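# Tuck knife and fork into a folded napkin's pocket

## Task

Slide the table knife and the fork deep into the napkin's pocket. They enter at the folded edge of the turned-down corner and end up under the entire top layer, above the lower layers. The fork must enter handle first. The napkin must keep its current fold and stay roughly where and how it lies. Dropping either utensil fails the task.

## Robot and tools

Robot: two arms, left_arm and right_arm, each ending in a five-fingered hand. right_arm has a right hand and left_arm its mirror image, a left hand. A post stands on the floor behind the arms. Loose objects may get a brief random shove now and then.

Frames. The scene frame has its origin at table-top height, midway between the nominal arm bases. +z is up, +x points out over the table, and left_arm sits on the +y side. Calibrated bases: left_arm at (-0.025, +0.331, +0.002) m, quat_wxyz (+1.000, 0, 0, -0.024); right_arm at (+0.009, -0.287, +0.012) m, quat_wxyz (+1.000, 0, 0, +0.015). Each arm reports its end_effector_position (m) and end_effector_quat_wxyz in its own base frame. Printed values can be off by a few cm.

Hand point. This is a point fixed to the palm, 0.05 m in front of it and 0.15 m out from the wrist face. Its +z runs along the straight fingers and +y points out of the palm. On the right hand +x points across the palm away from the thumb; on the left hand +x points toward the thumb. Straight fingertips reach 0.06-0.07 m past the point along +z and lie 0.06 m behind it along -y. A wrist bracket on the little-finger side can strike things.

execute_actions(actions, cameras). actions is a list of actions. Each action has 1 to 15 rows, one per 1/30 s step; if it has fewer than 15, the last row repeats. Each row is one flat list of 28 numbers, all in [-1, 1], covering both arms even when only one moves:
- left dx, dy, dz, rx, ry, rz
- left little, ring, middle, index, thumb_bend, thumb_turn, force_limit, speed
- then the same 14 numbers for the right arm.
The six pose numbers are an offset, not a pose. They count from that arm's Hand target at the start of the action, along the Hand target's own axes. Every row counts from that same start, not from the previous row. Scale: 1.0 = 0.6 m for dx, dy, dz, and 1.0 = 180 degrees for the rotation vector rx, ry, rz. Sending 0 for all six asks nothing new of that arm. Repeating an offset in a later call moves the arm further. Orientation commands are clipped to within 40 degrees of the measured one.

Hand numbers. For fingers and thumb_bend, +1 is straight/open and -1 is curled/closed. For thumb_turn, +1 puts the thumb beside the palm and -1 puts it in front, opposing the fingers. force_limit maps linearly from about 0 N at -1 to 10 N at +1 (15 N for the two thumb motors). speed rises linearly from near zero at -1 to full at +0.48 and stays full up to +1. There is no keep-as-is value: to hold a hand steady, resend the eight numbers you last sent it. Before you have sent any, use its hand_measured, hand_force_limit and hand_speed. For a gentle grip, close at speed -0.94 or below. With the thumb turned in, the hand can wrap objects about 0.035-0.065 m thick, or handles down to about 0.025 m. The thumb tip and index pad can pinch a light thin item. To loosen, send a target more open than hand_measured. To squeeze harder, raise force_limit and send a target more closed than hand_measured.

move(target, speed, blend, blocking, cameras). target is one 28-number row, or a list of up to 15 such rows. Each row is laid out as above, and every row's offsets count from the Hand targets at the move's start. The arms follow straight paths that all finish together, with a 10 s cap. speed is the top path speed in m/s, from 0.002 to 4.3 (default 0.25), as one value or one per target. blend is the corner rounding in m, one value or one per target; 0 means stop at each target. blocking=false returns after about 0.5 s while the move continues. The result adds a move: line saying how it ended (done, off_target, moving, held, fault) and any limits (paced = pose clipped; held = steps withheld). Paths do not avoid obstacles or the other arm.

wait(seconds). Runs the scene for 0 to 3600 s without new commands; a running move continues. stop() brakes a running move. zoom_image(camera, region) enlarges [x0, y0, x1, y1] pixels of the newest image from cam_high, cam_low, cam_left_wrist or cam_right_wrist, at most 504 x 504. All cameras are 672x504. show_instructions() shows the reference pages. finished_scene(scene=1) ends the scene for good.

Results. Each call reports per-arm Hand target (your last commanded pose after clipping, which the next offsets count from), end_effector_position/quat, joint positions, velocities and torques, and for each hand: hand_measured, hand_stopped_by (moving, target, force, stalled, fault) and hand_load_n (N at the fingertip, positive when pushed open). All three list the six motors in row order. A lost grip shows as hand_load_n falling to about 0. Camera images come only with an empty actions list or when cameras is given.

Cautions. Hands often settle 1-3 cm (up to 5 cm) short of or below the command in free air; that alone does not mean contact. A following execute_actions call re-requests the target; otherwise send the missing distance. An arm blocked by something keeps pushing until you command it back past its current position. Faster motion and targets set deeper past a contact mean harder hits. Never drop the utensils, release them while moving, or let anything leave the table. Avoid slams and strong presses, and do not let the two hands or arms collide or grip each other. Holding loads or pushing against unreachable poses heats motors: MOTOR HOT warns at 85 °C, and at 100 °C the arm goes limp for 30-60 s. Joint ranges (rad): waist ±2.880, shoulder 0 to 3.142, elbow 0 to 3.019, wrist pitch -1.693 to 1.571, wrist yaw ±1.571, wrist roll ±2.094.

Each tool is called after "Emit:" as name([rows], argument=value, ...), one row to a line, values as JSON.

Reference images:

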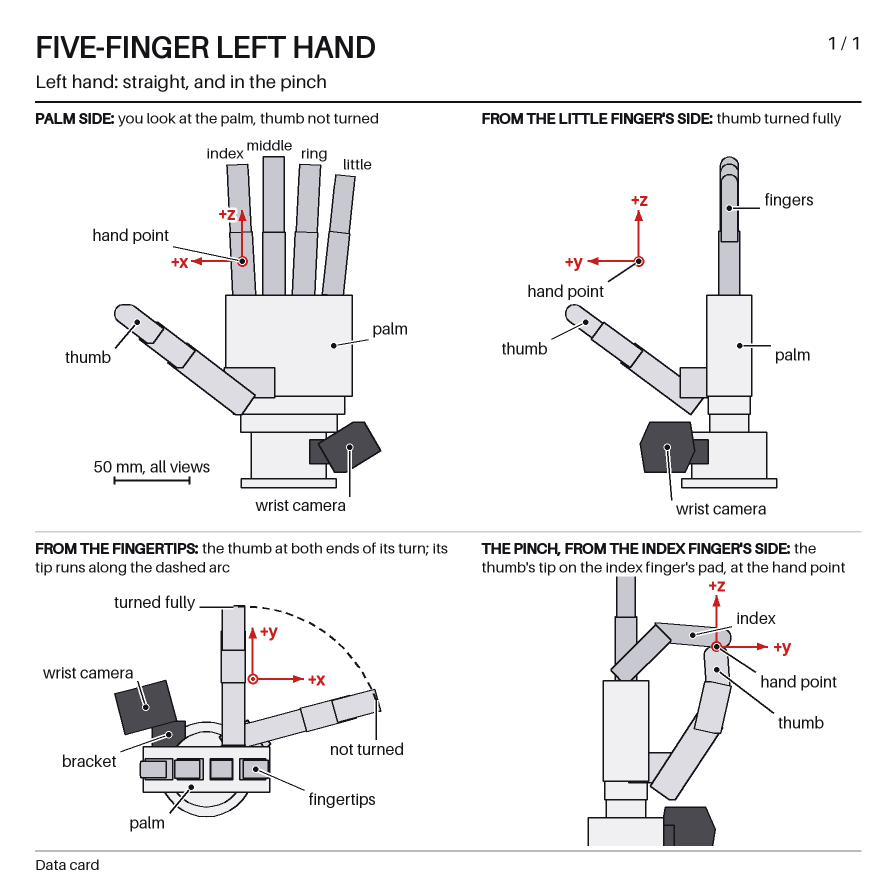

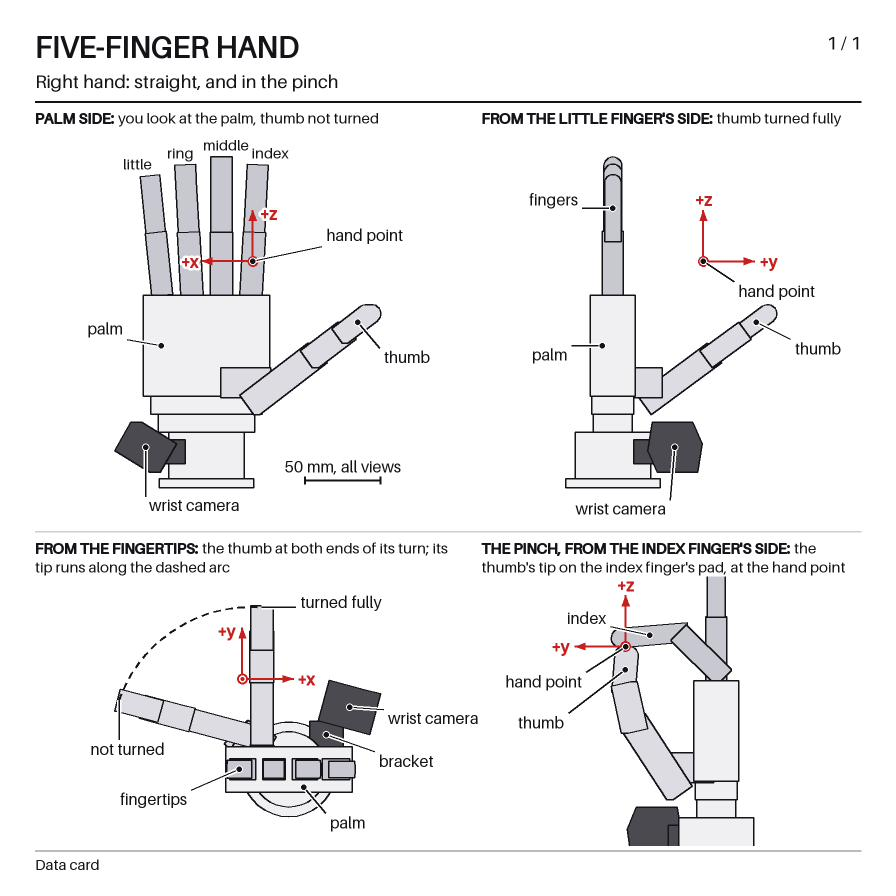

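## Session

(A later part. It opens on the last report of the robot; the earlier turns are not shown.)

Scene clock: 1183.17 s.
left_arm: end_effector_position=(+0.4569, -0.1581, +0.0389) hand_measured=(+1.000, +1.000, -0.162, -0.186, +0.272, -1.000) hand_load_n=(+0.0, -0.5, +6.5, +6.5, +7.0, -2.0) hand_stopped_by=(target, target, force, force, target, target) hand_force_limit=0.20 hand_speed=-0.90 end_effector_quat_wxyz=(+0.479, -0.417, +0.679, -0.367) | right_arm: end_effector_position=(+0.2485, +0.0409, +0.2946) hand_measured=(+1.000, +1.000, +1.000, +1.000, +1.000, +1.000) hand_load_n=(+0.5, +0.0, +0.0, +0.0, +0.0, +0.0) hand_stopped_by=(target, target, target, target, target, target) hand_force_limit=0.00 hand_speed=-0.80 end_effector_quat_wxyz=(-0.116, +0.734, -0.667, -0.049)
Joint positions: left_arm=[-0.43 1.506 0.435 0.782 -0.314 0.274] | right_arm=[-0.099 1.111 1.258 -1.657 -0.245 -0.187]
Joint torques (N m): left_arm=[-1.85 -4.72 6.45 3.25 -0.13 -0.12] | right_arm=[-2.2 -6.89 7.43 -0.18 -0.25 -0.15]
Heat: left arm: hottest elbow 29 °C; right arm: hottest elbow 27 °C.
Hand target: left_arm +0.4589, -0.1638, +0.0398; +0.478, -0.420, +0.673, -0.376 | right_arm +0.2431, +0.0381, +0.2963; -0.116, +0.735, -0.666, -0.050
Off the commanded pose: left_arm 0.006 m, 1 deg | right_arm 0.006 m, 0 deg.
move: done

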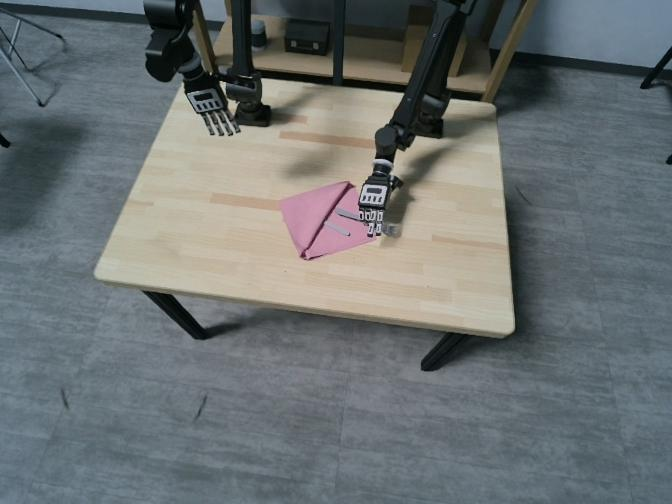

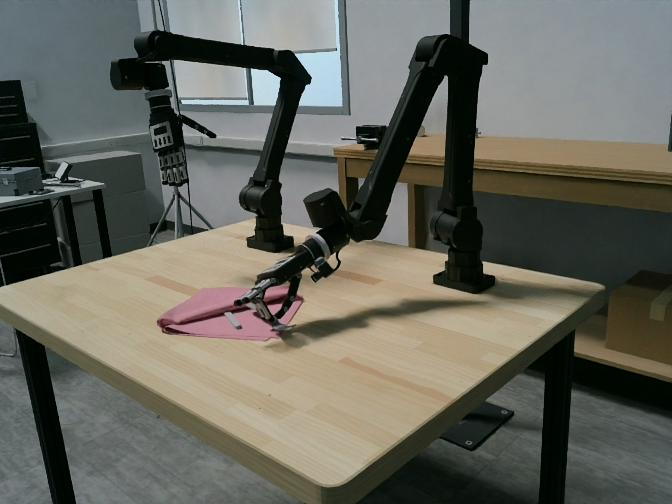

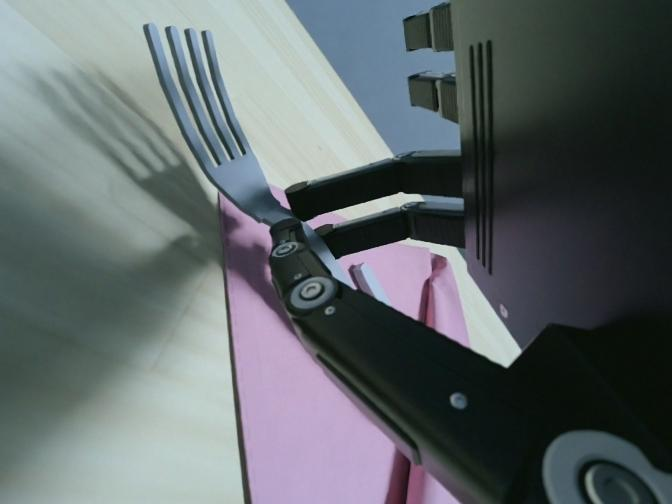

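Emit:
move(target=[0.0093,0.0257,0.0073,0,0,0,1,1,-0.4,-0.4,0.27,-1,0.2,-0.9,0,0,0,0,0,0,1,1,1,1,1,1,0.0,-0.8], speed=0.04, cameras=["cam_high","cam_low","cam_left_wrist"])

Emit:
zoom_image(camera="cam_low", region=[200, 285, 290, 335])

Emit:
zoom_image(camera="cam_high", region=[310, 185, 390, 255])

Scene clock: 1198.73 s.
left_arm: end_effector_position=(+0.4603, -0.1597, +0.0250) hand_measured=(+1.000, +1.000, -0.162, -0.186, +0.272, -1.000) hand_load_n=(+0.0, +0.0, +6.5, +6.5, +7.0, -2.0) hand_stopped_by=(target, target, force, force, target, target) hand_force_limit=0.20 hand_speed=-0.90 end_effector_quat_wxyz=(+0.481, -0.417, +0.677, -0.370) | right_arm: end_effector_position=(+0.2485, +0.0409, +0.2946) hand_measured=(+1.000, +1.000, +1.000, +1.000, +1.000, +1.000) hand_load_n=(+0.0, +0.0, +0.0, +0.0, +0.0, +0.0) hand_stopped_by=(target, target, target, target, target, target) hand_force_limit=0.00 hand_speed=-0.80 end_effector_quat_wxyz=(-0.116, +0.734, -0.667, -0.049)
Joint positions: left_arm=[-0.43 1.575 0.435 0.859 -0.314 0.274] | right_arm=[-0.099 1.111 1.258 -1.657 -0.245 -0.187]
Joint torques (N m): left_arm=[-1.85 -5.07 5.19 3.28 -0.13 -0.11] | right_arm=[-1.67 -6.36 7.39 -0.18 -0.28 -0.16]
Heat: left arm: hottest elbow 29 °C; right arm: hottest elbow 27 °C.
Hand target: left_arm +0.4590, -0.1638, +0.0229; +0.478, -0.420, +0.673, -0.376 | right_arm +0.2431, +0.0381, +0.2963; -0.116, +0.735, -0.666, -0.050
Off the commanded pose: left_arm 0.005 m, 1 deg | right_arm 0.006 m, 0 deg.
move: done

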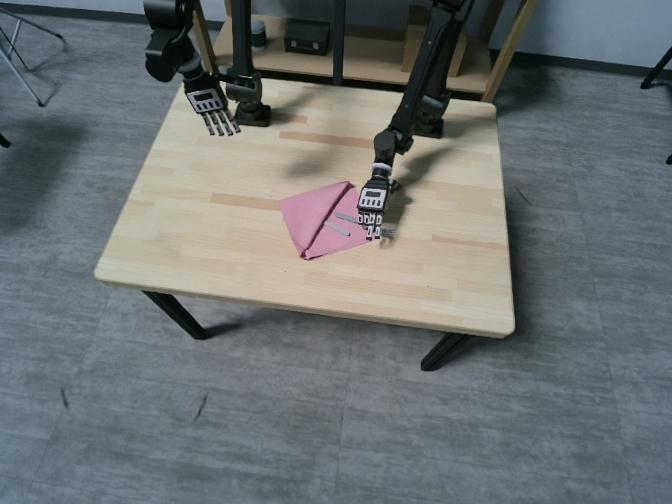

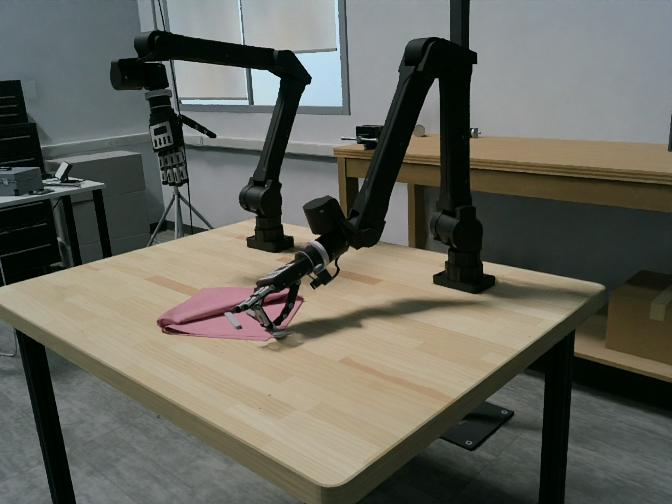

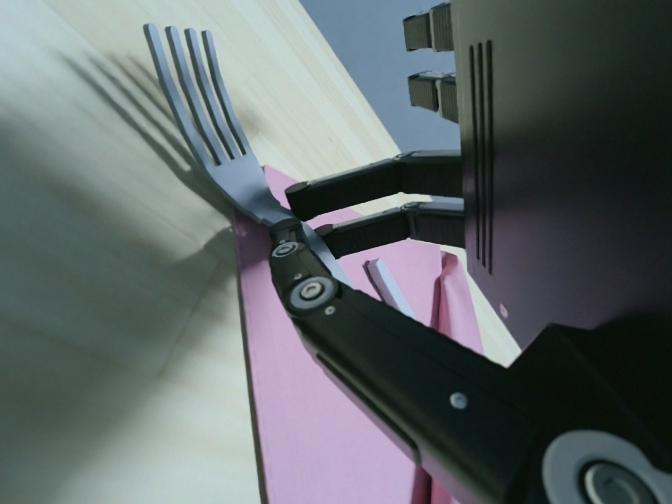

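Scaled by 5.600.

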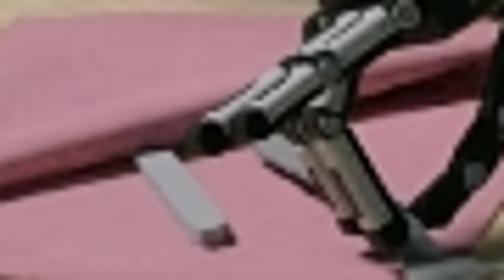

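Scaled by 6.300.

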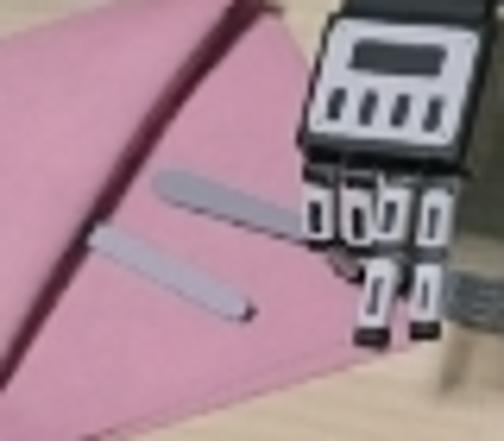

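Emit:
move(target=[-0.0027,-0.0076,-0.0022,0.0073,0.0202,0.0057,1,1,-0.4,-0.4,0.27,-1,0.2,-0.9,0,0,0,0,0,0,1,1,1,1,1,1,0.0,-0.8], speed=0.04, cameras=["cam_high","cam_low","cam_left_wrist"])

Emit:
zoom_image(camera="cam_high", region=[310, 185, 390, 255])

Scene clock: 1202.90 s.
left_arm: end_effector_position=(+0.4571, -0.1680, +0.0225) hand_measured=(+1.000, +1.000, -0.162, -0.186, +0.272, -1.000) hand_load_n=(+0.0, +0.0, +6.5, +6.0, +7.5, -2.0) hand_stopped_by=(target, target, force, force, target, target) hand_force_limit=0.20 hand_speed=-0.90 end_effector_quat_wxyz=(+0.458, -0.399, +0.691, -0.391) | right_arm: end_effector_position=(+0.2485, +0.0409, +0.2946) hand_measured=(+1.000, +1.000, +1.000, +1.000, +1.000, +1.000) hand_load_n=(+0.0, +0.0, +0.0, +0.0, +0.0, +0.0) hand_stopped_by=(target, target, target, target, target, target) hand_force_limit=0.00 hand_speed=-0.80 end_effector_quat_wxyz=(-0.116, +0.734, -0.667, -0.049)
Joint positions: left_arm=[-0.412 1.574 0.43 0.859 -0.219 0.277] | right_arm=[-0.099 1.111 1.258 -1.657 -0.245 -0.187]
Joint torques (N m): left_arm=[-0.62 -6.71 5.11 2.89 0.11 0.17] | right_arm=[-1.67 -7.12 7.31 -0.2 -0.25 -0.16]
Heat: left arm: hottest elbow 29 °C; right arm: hottest elbow 27 °C.
Hand target: left_arm +0.4590, -0.1639, +0.0281; +0.465, -0.396, +0.687, -0.393 | right_arm +0.2431, +0.0381, +0.2963; -0.116, +0.735, -0.666, -0.050
Off the commanded pose: left_arm 0.007 m, 1 deg | right_arm 0.006 m, 0 deg.
move: done

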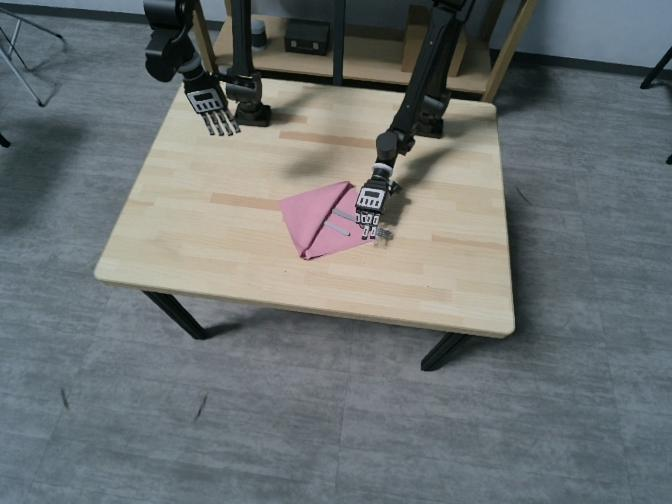

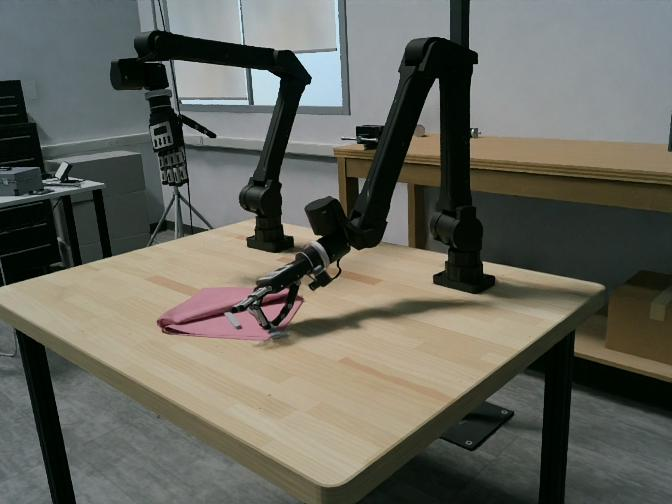

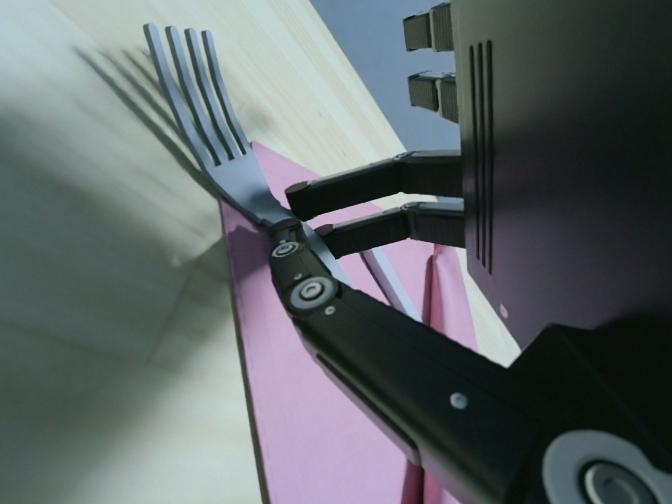

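Scaled by 6.300.

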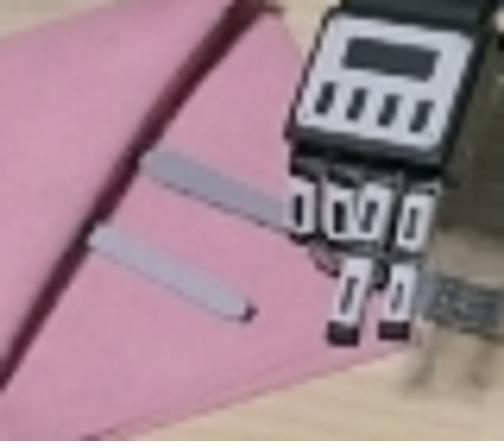

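Emit:
zoom_image(camera="cam_low", region=[200, 285, 290, 335])

Emit:
zoom_image(camera="cam_high", region=[270, 170, 400, 270])

Scaled by 5.600.

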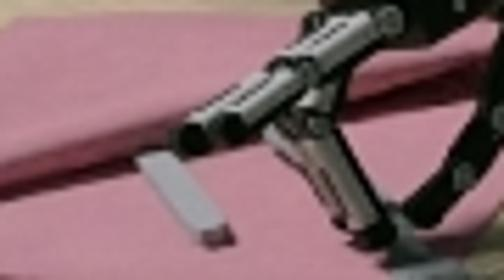

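Scaled by 3.877.

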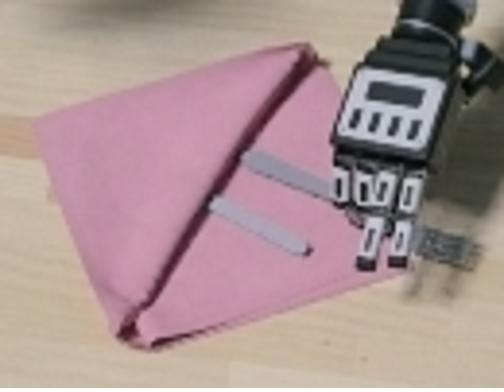

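Emit:
move(target=[0.0382,-0.0163,-0.0038,0,0,0,1,1,-0.4,-0.4,0.27,-1,0.2,-0.9,0,0,0,0,0,0,1,1,1,1,1,1,0.0,-0.8], speed=0.04, cameras=["cam_high","cam_low","cam_left_wrist"])

Emit:
zoom_image(camera="cam_high", region=[310, 185, 390, 255])

Emit:
zoom_image(camera="cam_low", region=[200, 285, 290, 335])

Scene clock: 1221.33 s.
left_arm: end_effector_position=(+0.4503, -0.1821, +0.0234) hand_measured=(+1.000, +1.000, -0.162, -0.186, +0.272, -1.000) hand_load_n=(+0.0, +0.0, +6.5, +6.5, +7.0, -2.0) hand_stopped_by=(target, target, force, force, target, target) hand_force_limit=0.20 hand_speed=-0.90 end_effector_quat_wxyz=(+0.465, -0.395, +0.692, -0.386) | right_arm: end_effector_position=(+0.2485, +0.0409, +0.2946) hand_measured=(+1.000, +1.000, +1.000, +1.000, +1.000, +1.000) hand_load_n=(+0.0, +0.0, +0.0, +0.0, +0.0, +0.0) hand_stopped_by=(target, target, target, target, target, target) hand_force_limit=0.00 hand_speed=-0.80 end_effector_quat_wxyz=(-0.116, +0.734, -0.667, -0.049)
Joint positions: left_arm=[-0.47 1.573 0.43 0.859 -0.285 0.277] | right_arm=[-0.099 1.111 1.258 -1.657 -0.245 -0.187]
Joint torques (N m): left_arm=[-1.96 -6.71 6.32 2.03 -0.12 -0.05] | right_arm=[-1.85 -6.77 7.43 -0.13 -0.27 -0.17]
Heat: left arm: hottest elbow 28 °C; right arm: hottest elbow 27 °C.
Hand target: left_arm +0.4527, -0.1881, +0.0300; +0.465, -0.396, +0.687, -0.393 | right_arm +0.2431, +0.0381, +0.2963; -0.116, +0.735, -0.666, -0.050
Off the commanded pose: left_arm 0.009 m, 1 deg | right_arm 0.006 m, 0 deg.
move: done

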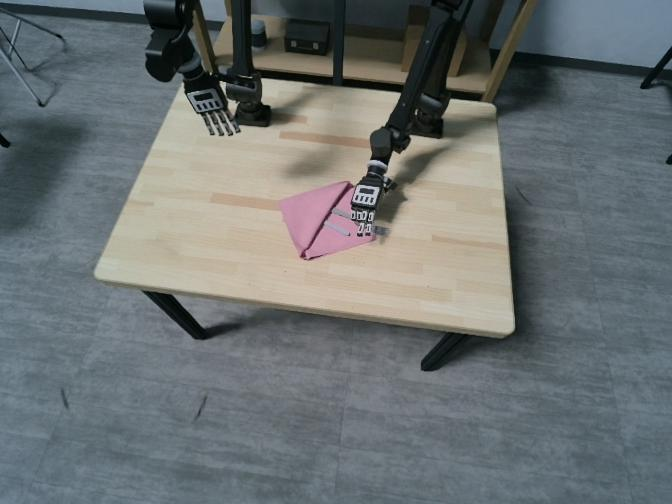

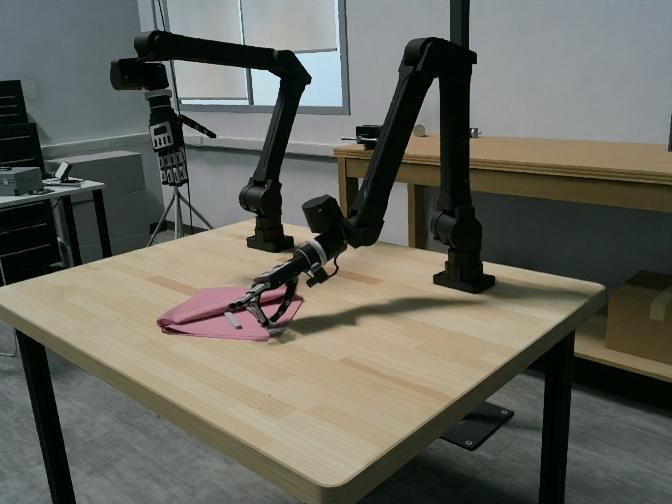

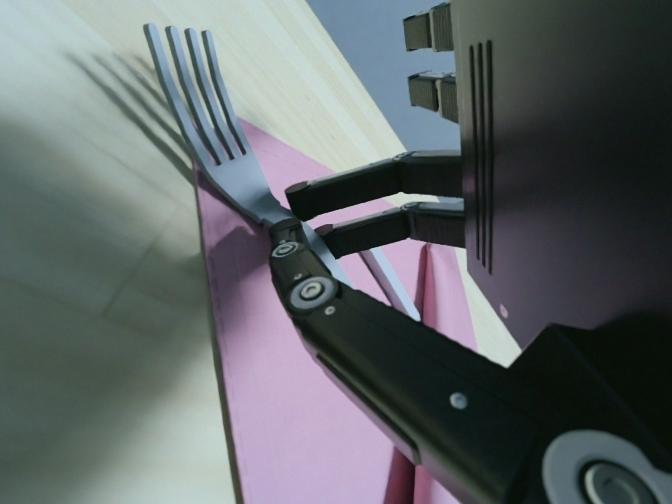

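Scaled by 6.300.

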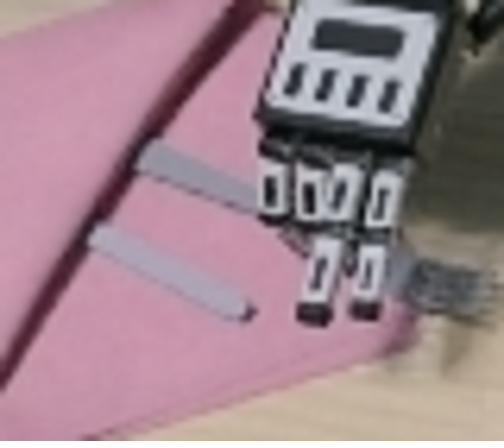

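Scaled by 5.600.

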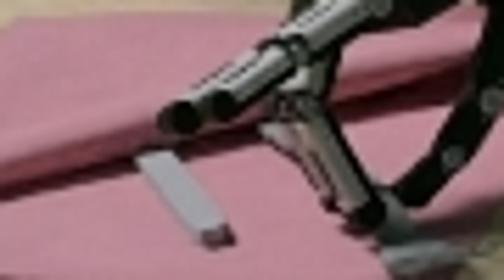

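Emit:
move(target=[0.0382,-0.0162,-0.0047,0,0,0,1,1,-0.4,-0.4,0.27,-1,0.2,-0.9,0,0,0,0,0,0,1,1,1,1,1,1,0.0,-0.8], speed=0.04, cameras=["cam_high","cam_low","cam_left_wrist"])

Emit:
zoom_image(camera="cam_high", region=[270, 170, 400, 270])

Emit:
zoom_image(camera="cam_low", region=[150, 275, 310, 350])

Scene clock: 1231.57 s.
left_arm: end_effector_position=(+0.4373, -0.2013, +0.0208) hand_measured=(+1.000, +1.000, -0.162, -0.186, +0.272, -1.000) hand_load_n=(+0.0, +0.0, +6.5, +6.5, +7.0, -2.5) hand_stopped_by=(target, target, force, force, target, target) hand_force_limit=0.20 hand_speed=-0.90 end_effector_quat_wxyz=(+0.464, -0.394, +0.696, -0.380) | right_arm: end_effector_position=(+0.2485, +0.0409, +0.2946) hand_measured=(+1.000, +1.000, +1.000, +1.000, +1.000, +1.000) hand_load_n=(+0.0, +0.0, +0.0, +0.0, +0.0, +0.0) hand_stopped_by=(target, target, target, target, target, target) hand_force_limit=0.00 hand_speed=-0.80 end_effector_quat_wxyz=(-0.116, +0.734, -0.667, -0.049)
Joint positions: left_arm=[-0.544 1.571 0.43 0.839 -0.357 0.262] | right_arm=[-0.099 1.111 1.258 -1.657 -0.245 -0.187]
Joint torques (N m): left_arm=[-2.02 -6.3 7.88 1.85 -0.13 -0.14] | right_arm=[-1.85 -6.77 7.49 -0.25 -0.24 -0.15]
Heat: left arm: hottest elbow 28 °C; right arm: hottest elbow 27 °C.
Hand target: left_arm +0.4460, -0.2122, +0.0320; +0.465, -0.396, +0.687, -0.393 | right_arm +0.2431, +0.0381, +0.2963; -0.116, +0.735, -0.666, -0.050
Off the commanded pose: left_arm 0.018 m, 2 deg | right_arm 0.006 m, 0 deg.
move: off_target (left_arm)

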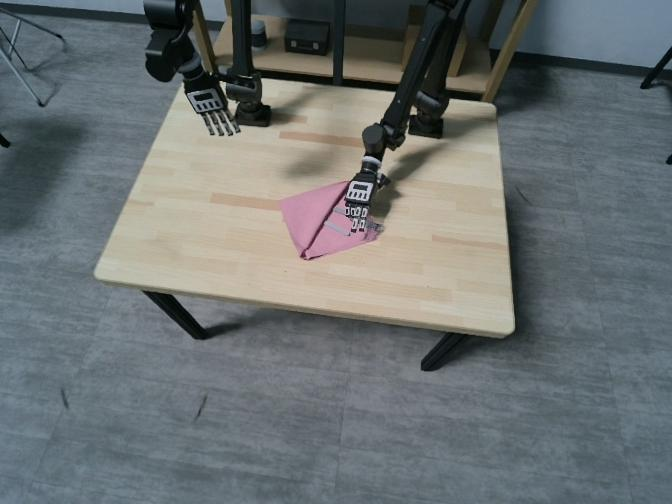

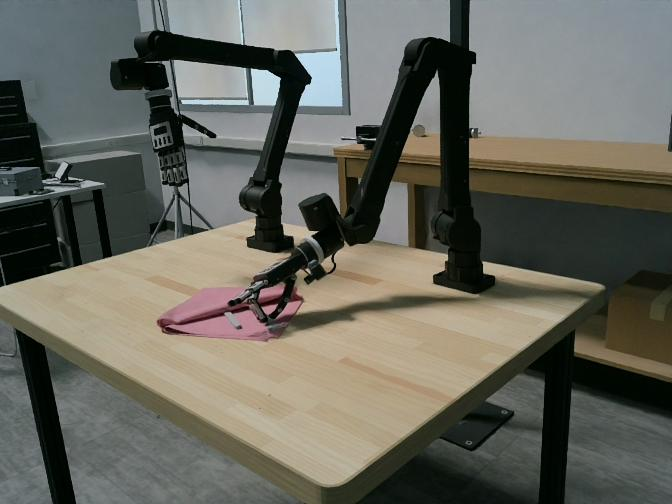

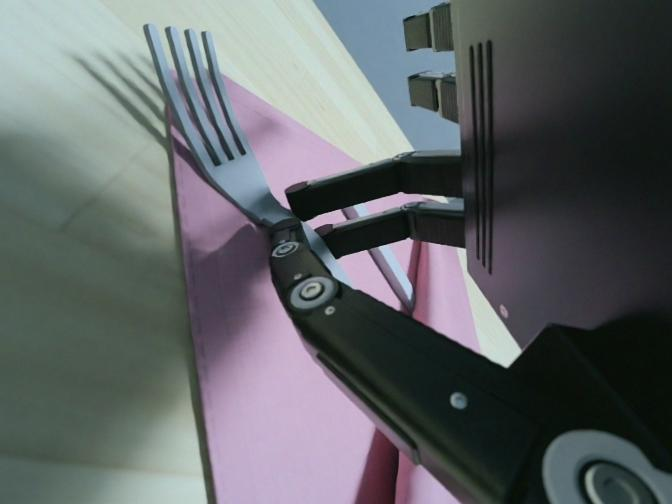

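Scaled by 3.877.

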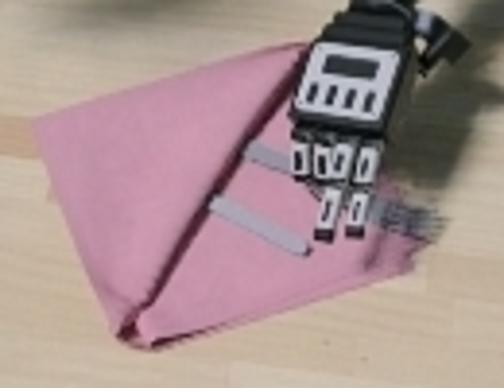

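Scaled by 3.150.

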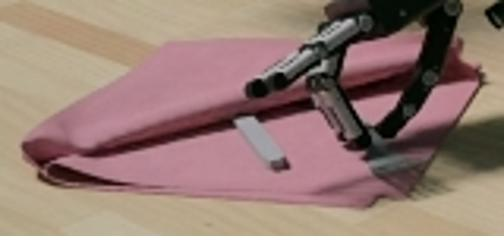

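Emit:
move(target=[0.0417,-0.0228,0.0020,0,0,0,1,1,-0.4,-0.4,0.27,-1,0.2,-0.9,0,0,0,0,0,0,1,1,1,1,1,1,0.0,-0.8], speed=0.04, cameras=["cam_high","cam_low","cam_left_wrist"])

Emit:
zoom_image(camera="cam_high", region=[270, 170, 400, 270])

Emit:
zoom_image(camera="cam_low", region=[150, 275, 310, 350])

Scene clock: 1235.50 s.
left_arm: end_effector_position=(+0.4345, -0.2288, +0.0271) hand_measured=(+1.000, +1.000, -0.162, -0.186, +0.272, -1.000) hand_load_n=(+0.0, +0.0, +6.5, +6.5, +7.0, -2.0) hand_stopped_by=(target, target, force, force, target, target) hand_force_limit=0.20 hand_speed=-0.90 end_effector_quat_wxyz=(+0.465, -0.393, +0.695, -0.382) | right_arm: end_effector_position=(+0.2485, +0.0409, +0.2946) hand_measured=(+1.000, +1.000, +1.000, +1.000, +1.000, +1.000) hand_load_n=(+0.0, +0.0, +0.0, +0.0, +0.0, +0.0) hand_stopped_by=(target, target, target, target, target, target) hand_force_limit=0.00 hand_speed=-0.80 end_effector_quat_wxyz=(-0.116, +0.734, -0.667, -0.049)
Joint positions: left_arm=[-0.619 1.571 0.466 0.798 -0.428 0.239] | right_arm=[-0.099 1.111 1.258 -1.657 -0.245 -0.187]
Joint torques (N m): left_arm=[-1.9 -6.01 8.39 1.95 -0.18 -0.11] | right_arm=[-1.85 -6.42 7.39 -0.25 -0.24 -0.17]
Heat: left arm: hottest elbow 29 °C; right arm: hottest elbow 27 °C.
Hand target: left_arm +0.4431, -0.2403, +0.0358; +0.465, -0.396, +0.688, -0.393 | right_arm +0.2431, +0.0381, +0.2963; -0.116, +0.735, -0.666, -0.050
Off the commanded pose: left_arm 0.017 m, 2 deg | right_arm 0.006 m, 0 deg.
move: off_target (left_arm)

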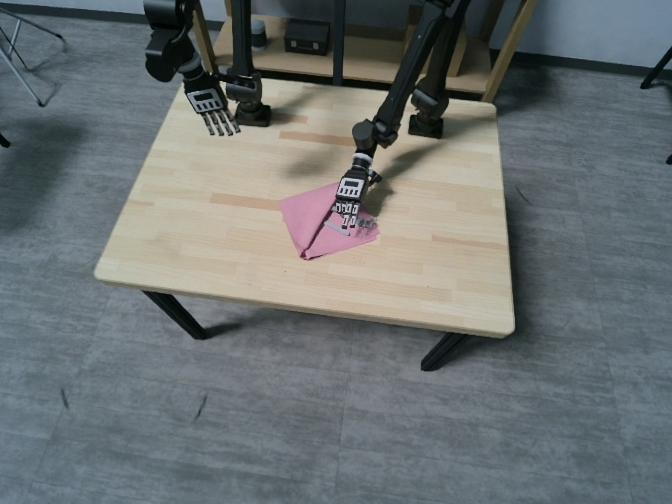

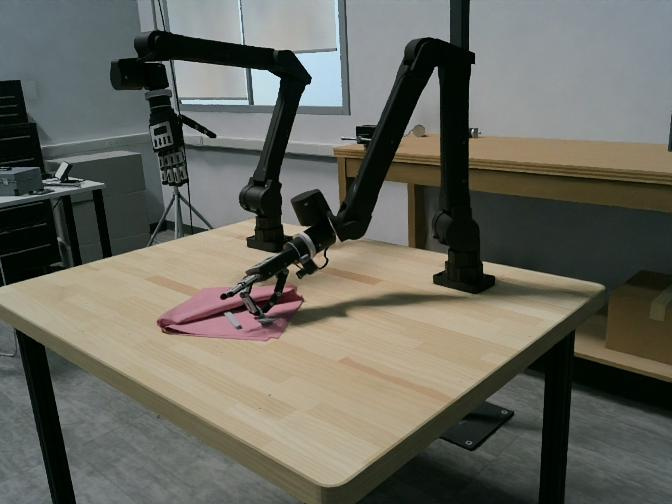

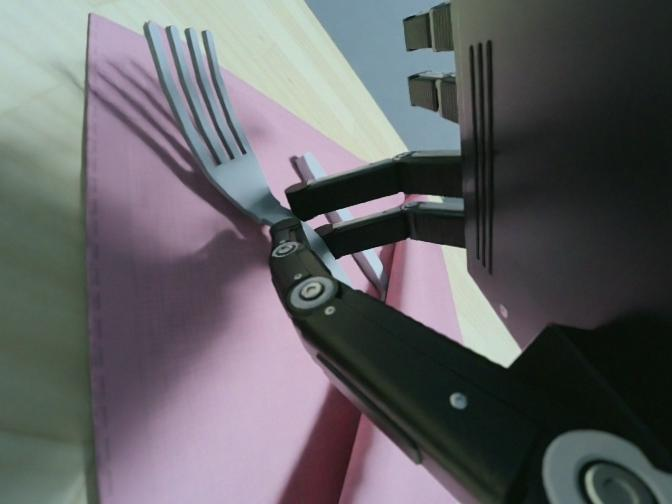

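Scaled by 3.877.

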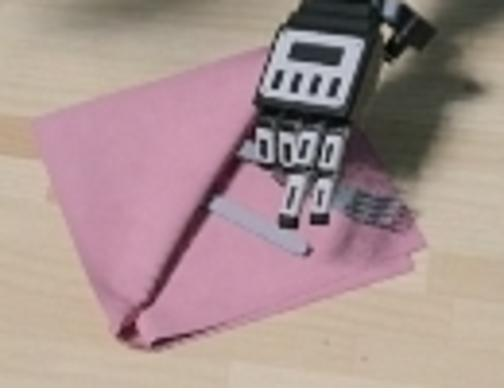

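Scaled by 3.150.

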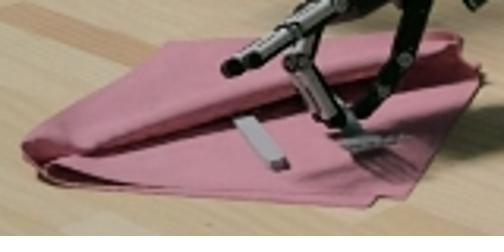

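Emit:
move(target=[0.0480,-0.0170,-0.0010,0,0,0,1,1,-0.4,-0.4,0.27,-1,0.2,-0.9,0,0,0,0,0,0,1,1,1,1,1,1,0.0,-0.8], speed=0.04, cameras=["cam_high","cam_low","cam_left_wrist"])

Emit:
zoom_image(camera="cam_high", region=[270, 170, 400, 270])

Emit:
zoom_image(camera="cam_low", region=[150, 275, 310, 350])

Scene clock: 1242.70 s.
left_arm: end_effector_position=(+0.4299, -0.2584, +0.0322) hand_measured=(+1.000, +1.000, -0.162, -0.186, +0.272, -1.000) hand_load_n=(+0.0, +0.0, +6.5, +6.0, +7.0, -2.0) hand_stopped_by=(target, target, force, force, target, target) hand_force_limit=0.20 hand_speed=-0.90 end_effector_quat_wxyz=(+0.468, -0.392, +0.692, -0.385) | right_arm: end_effector_position=(+0.2485, +0.0409, +0.2946) hand_measured=(+1.000, +1.000, +1.000, +1.000, +1.000, +1.000) hand_load_n=(+0.0, +0.0, +0.0, -0.5, +0.0, +0.0) hand_stopped_by=(target, target, target, target, target, target) hand_force_limit=0.00 hand_speed=-0.80 end_effector_quat_wxyz=(-0.116, +0.734, -0.667, -0.049)
Joint positions: left_arm=[-0.697 1.584 0.503 0.773 -0.503 0.214] | right_arm=[-0.099 1.111 1.258 -1.657 -0.245 -0.187]
Joint torques (N m): left_arm=[-1.85 -5.71 8.68 1.95 -0.19 -0.11] | right_arm=[-2.02 -7.12 7.31 -0.12 -0.28 -0.15]
Heat: left arm: hottest elbow 29 °C; right arm: hottest elbow 27 °C.
Hand target: left_arm +0.4371, -0.2701, +0.0359; +0.465, -0.396, +0.687, -0.393 | right_arm +0.2431, +0.0381, +0.2963; -0.116, +0.735, -0.666, -0.050
Off the commanded pose: left_arm 0.014 m, 1 deg | right_arm 0.006 m, 0 deg.
move: off_target (left_arm)

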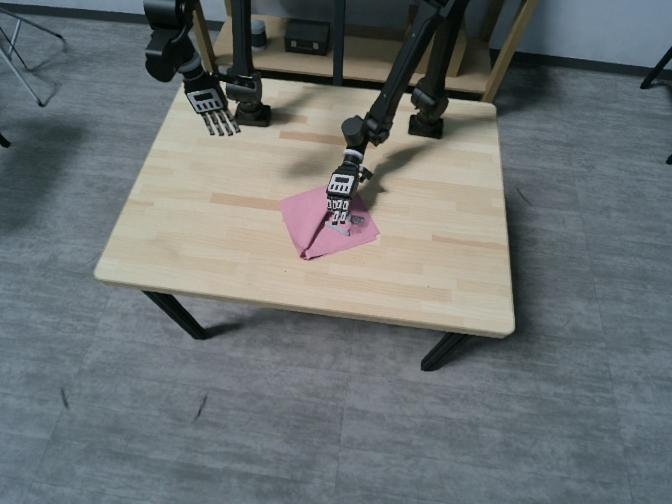

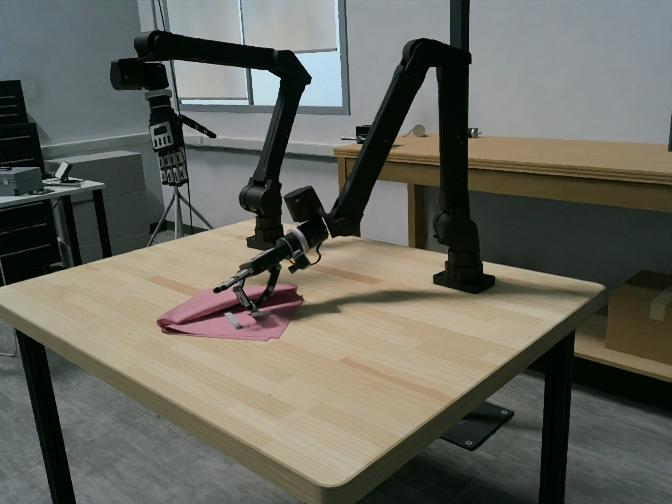

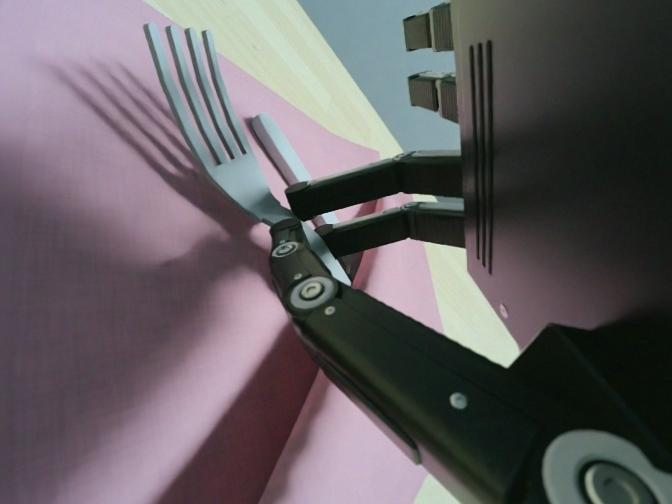

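Scaled by 3.877.

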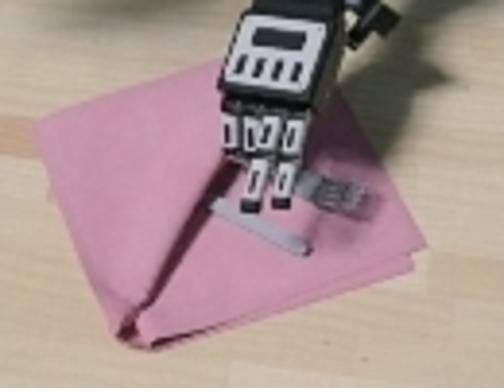

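Scaled by 3.150.

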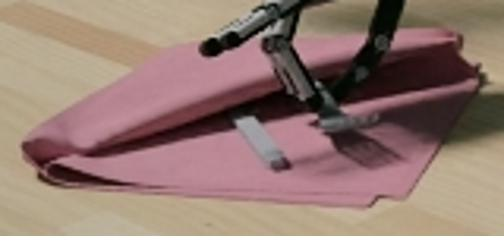

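Emit:
zoom_image(camera="cam_left_wrist", region=[200, 100, 420, 320])

Scaled by 2.291.

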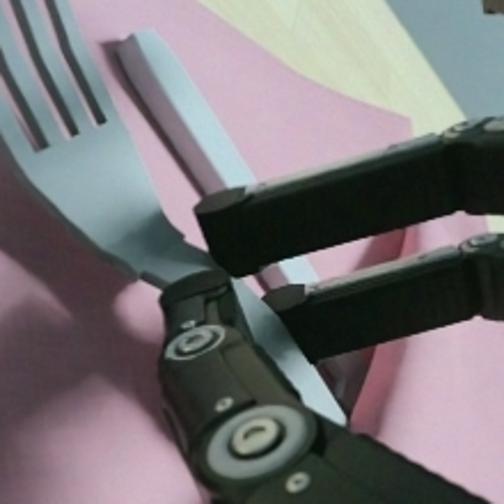

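Emit:
move(target=[0.0302,0.0002,0.0007,0,0,0,1,1,-0.4,-0.4,0.27,-1,0.2,-0.9,0,0,0,0,0,0,1,1,1,1,1,1,0.0,-0.8], speed=0.04, cameras=["cam_high","cam_low","cam_left_wrist"])

Emit:
zoom_image(camera="cam_high", region=[270, 170, 400, 270])

Emit:
zoom_image(camera="cam_low", region=[150, 275, 310, 350])

Scene clock: 1257.43 s.
left_arm: end_effector_position=(+0.4255, -0.2736, +0.0247) hand_measured=(+1.000, +1.000, -0.162, -0.186, +0.272, -1.000) hand_load_n=(+0.0, +0.0, +6.5, +6.5, +7.0, -2.0) hand_stopped_by=(target, target, force, force, target, target) hand_force_limit=0.20 hand_speed=-0.90 end_effector_quat_wxyz=(+0.467, -0.392, +0.694, -0.382) | right_arm: end_effector_position=(+0.2485, +0.0409, +0.2946) hand_measured=(+1.000, +1.000, +1.000, +1.000, +1.000, +1.000) hand_load_n=(+0.0, +0.0, +0.0, +0.0, +0.0, +0.0) hand_stopped_by=(target, target, target, target, target, target) hand_force_limit=0.00 hand_speed=-0.80 end_effector_quat_wxyz=(-0.116, +0.734, -0.667, -0.049)
Joint positions: left_arm=[-0.739 1.619 0.523 0.773 -0.543 0.2] | right_arm=[-0.099 1.111 1.258 -1.657 -0.245 -0.187]
Joint torques (N m): left_arm=[-1.85 -5.89 8.38 2.24 -0.18 -0.12] | right_arm=[-1.26 -6.59 7.36 -0.16 -0.25 -0.17]
Heat: left arm: hottest elbow 30 °C; right arm: hottest elbow 27 °C.
Hand target: left_arm +0.4328, -0.2866, +0.0296; +0.465, -0.396, +0.688, -0.393 | right_arm +0.2431, +0.0381, +0.2963; -0.116, +0.735, -0.666, -0.050
Off the commanded pose: left_arm 0.016 m, 2 deg | right_arm 0.006 m, 0 deg.
move: off_target (left_arm)

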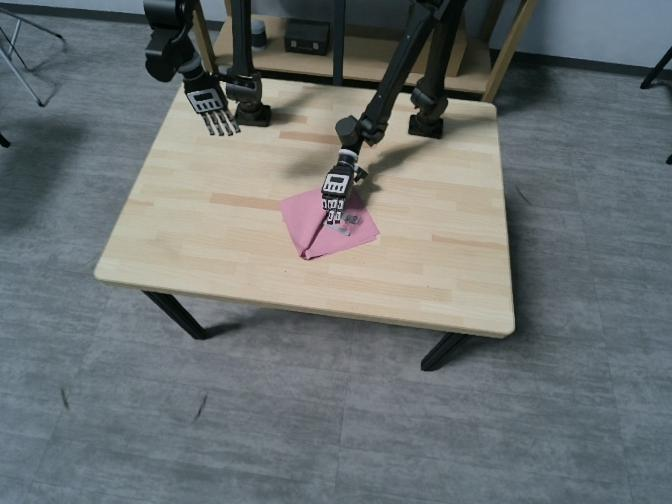

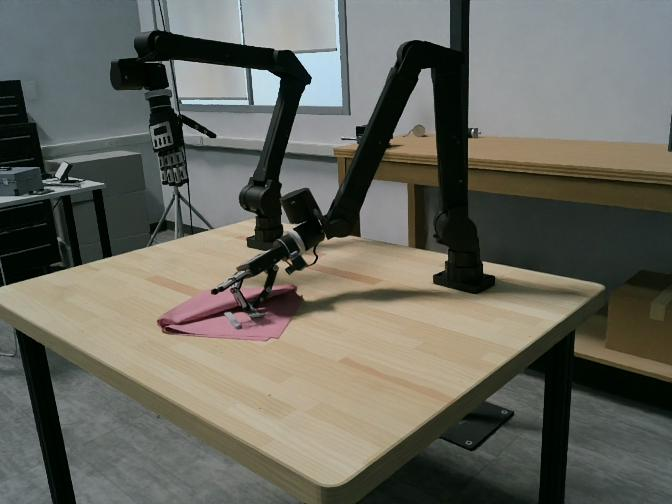

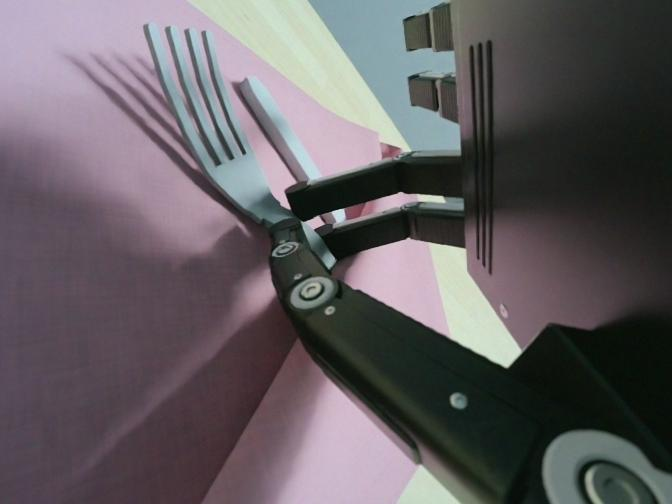

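Scaled by 3.877.

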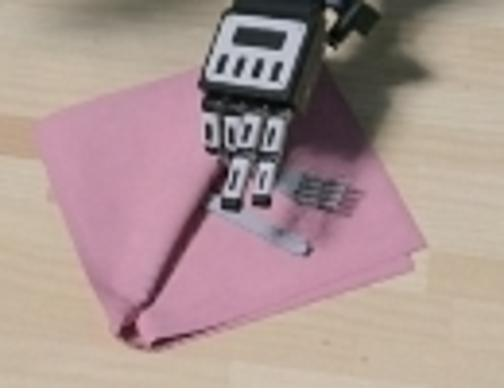

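Scaled by 3.150.

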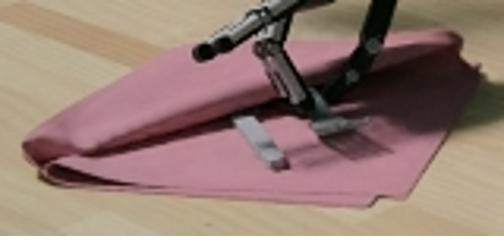

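Emit:
move(target=[0.0027,0.0076,0.0022,0,0,0,1,1,-0.4,-0.4,0.27,-1,0.2,-0.9,0,0,0,0,0,0,1,1,1,1,1,1,0.0,-0.8], speed=0.04, cameras=["cam_low","cam_left_wrist"])

Emit:
zoom_image(camera="cam_low", region=[210, 285, 290, 335])

Scene clock: 1264.07 s.
left_arm: end_effector_position=(+0.4261, -0.2741, +0.0207) hand_measured=(+1.000, +1.000, -0.162, -0.186, +0.272, -1.000) hand_load_n=(-0.5, +0.0, +6.0, +6.0, +6.5, -2.5) hand_stopped_by=(target, target, force, force, target, target) hand_force_limit=0.20 hand_speed=-0.90 end_effector_quat_wxyz=(+0.466, -0.393, +0.696, -0.380) | right_arm: end_effector_position=(+0.2485, +0.0409, +0.2946) hand_measured=(+1.000, +1.000, +1.000, +1.000, +1.000, +1.000) hand_load_n=(+0.0, +0.0, +0.0, +0.0, +0.0, +0.0) hand_stopped_by=(target, target, target, target, target, target) hand_force_limit=0.00 hand_speed=-0.80 end_effector_quat_wxyz=(-0.116, +0.734, -0.667, -0.049)
Joint positions: left_arm=[-0.739 1.631 0.527 0.774 -0.544 0.198] | right_arm=[-0.099 1.111 1.258 -1.657 -0.245 -0.187]
Joint torques (N m): left_arm=[-1.79 -5.6 7.99 2.95 -0.16 -0.11] | right_arm=[-1.49 -6.89 7.35 -0.18 -0.26 -0.17]
Heat: left arm: hottest elbow 29 °C; right arm: hottest elbow 27 °C.
Hand target: left_arm +0.4329, -0.2867, +0.0248; +0.465, -0.396, +0.687, -0.393 | right_arm +0.2431, +0.0381, +0.2963; -0.116, +0.735, -0.666, -0.050
Off the commanded pose: left_arm 0.015 m, 2 deg | right_arm 0.006 m, 0 deg.
move: off_target (left_arm)

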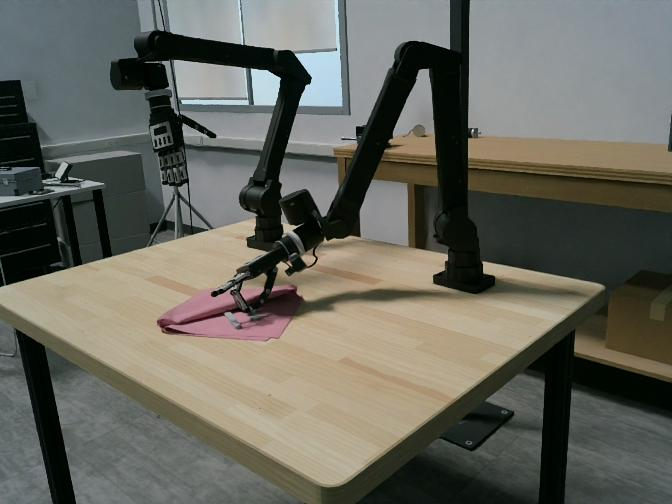

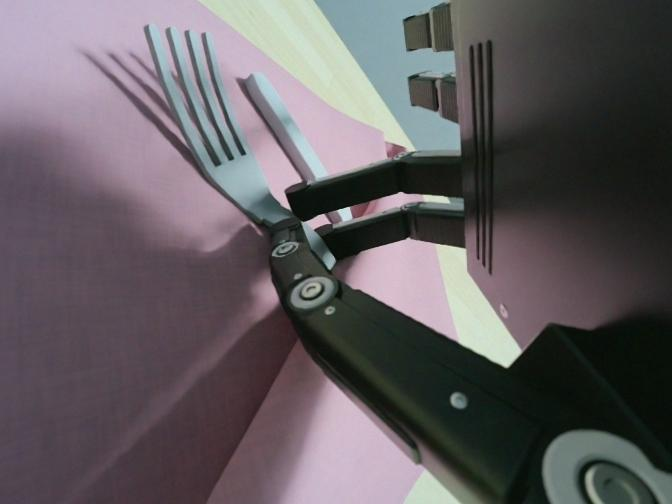

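Scaled by 6.300.

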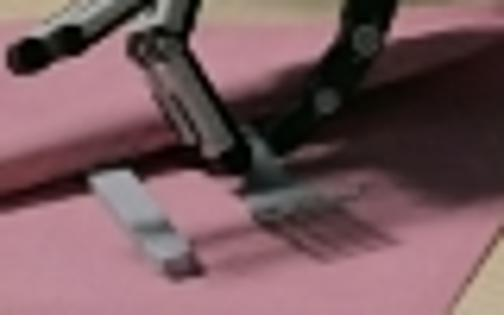

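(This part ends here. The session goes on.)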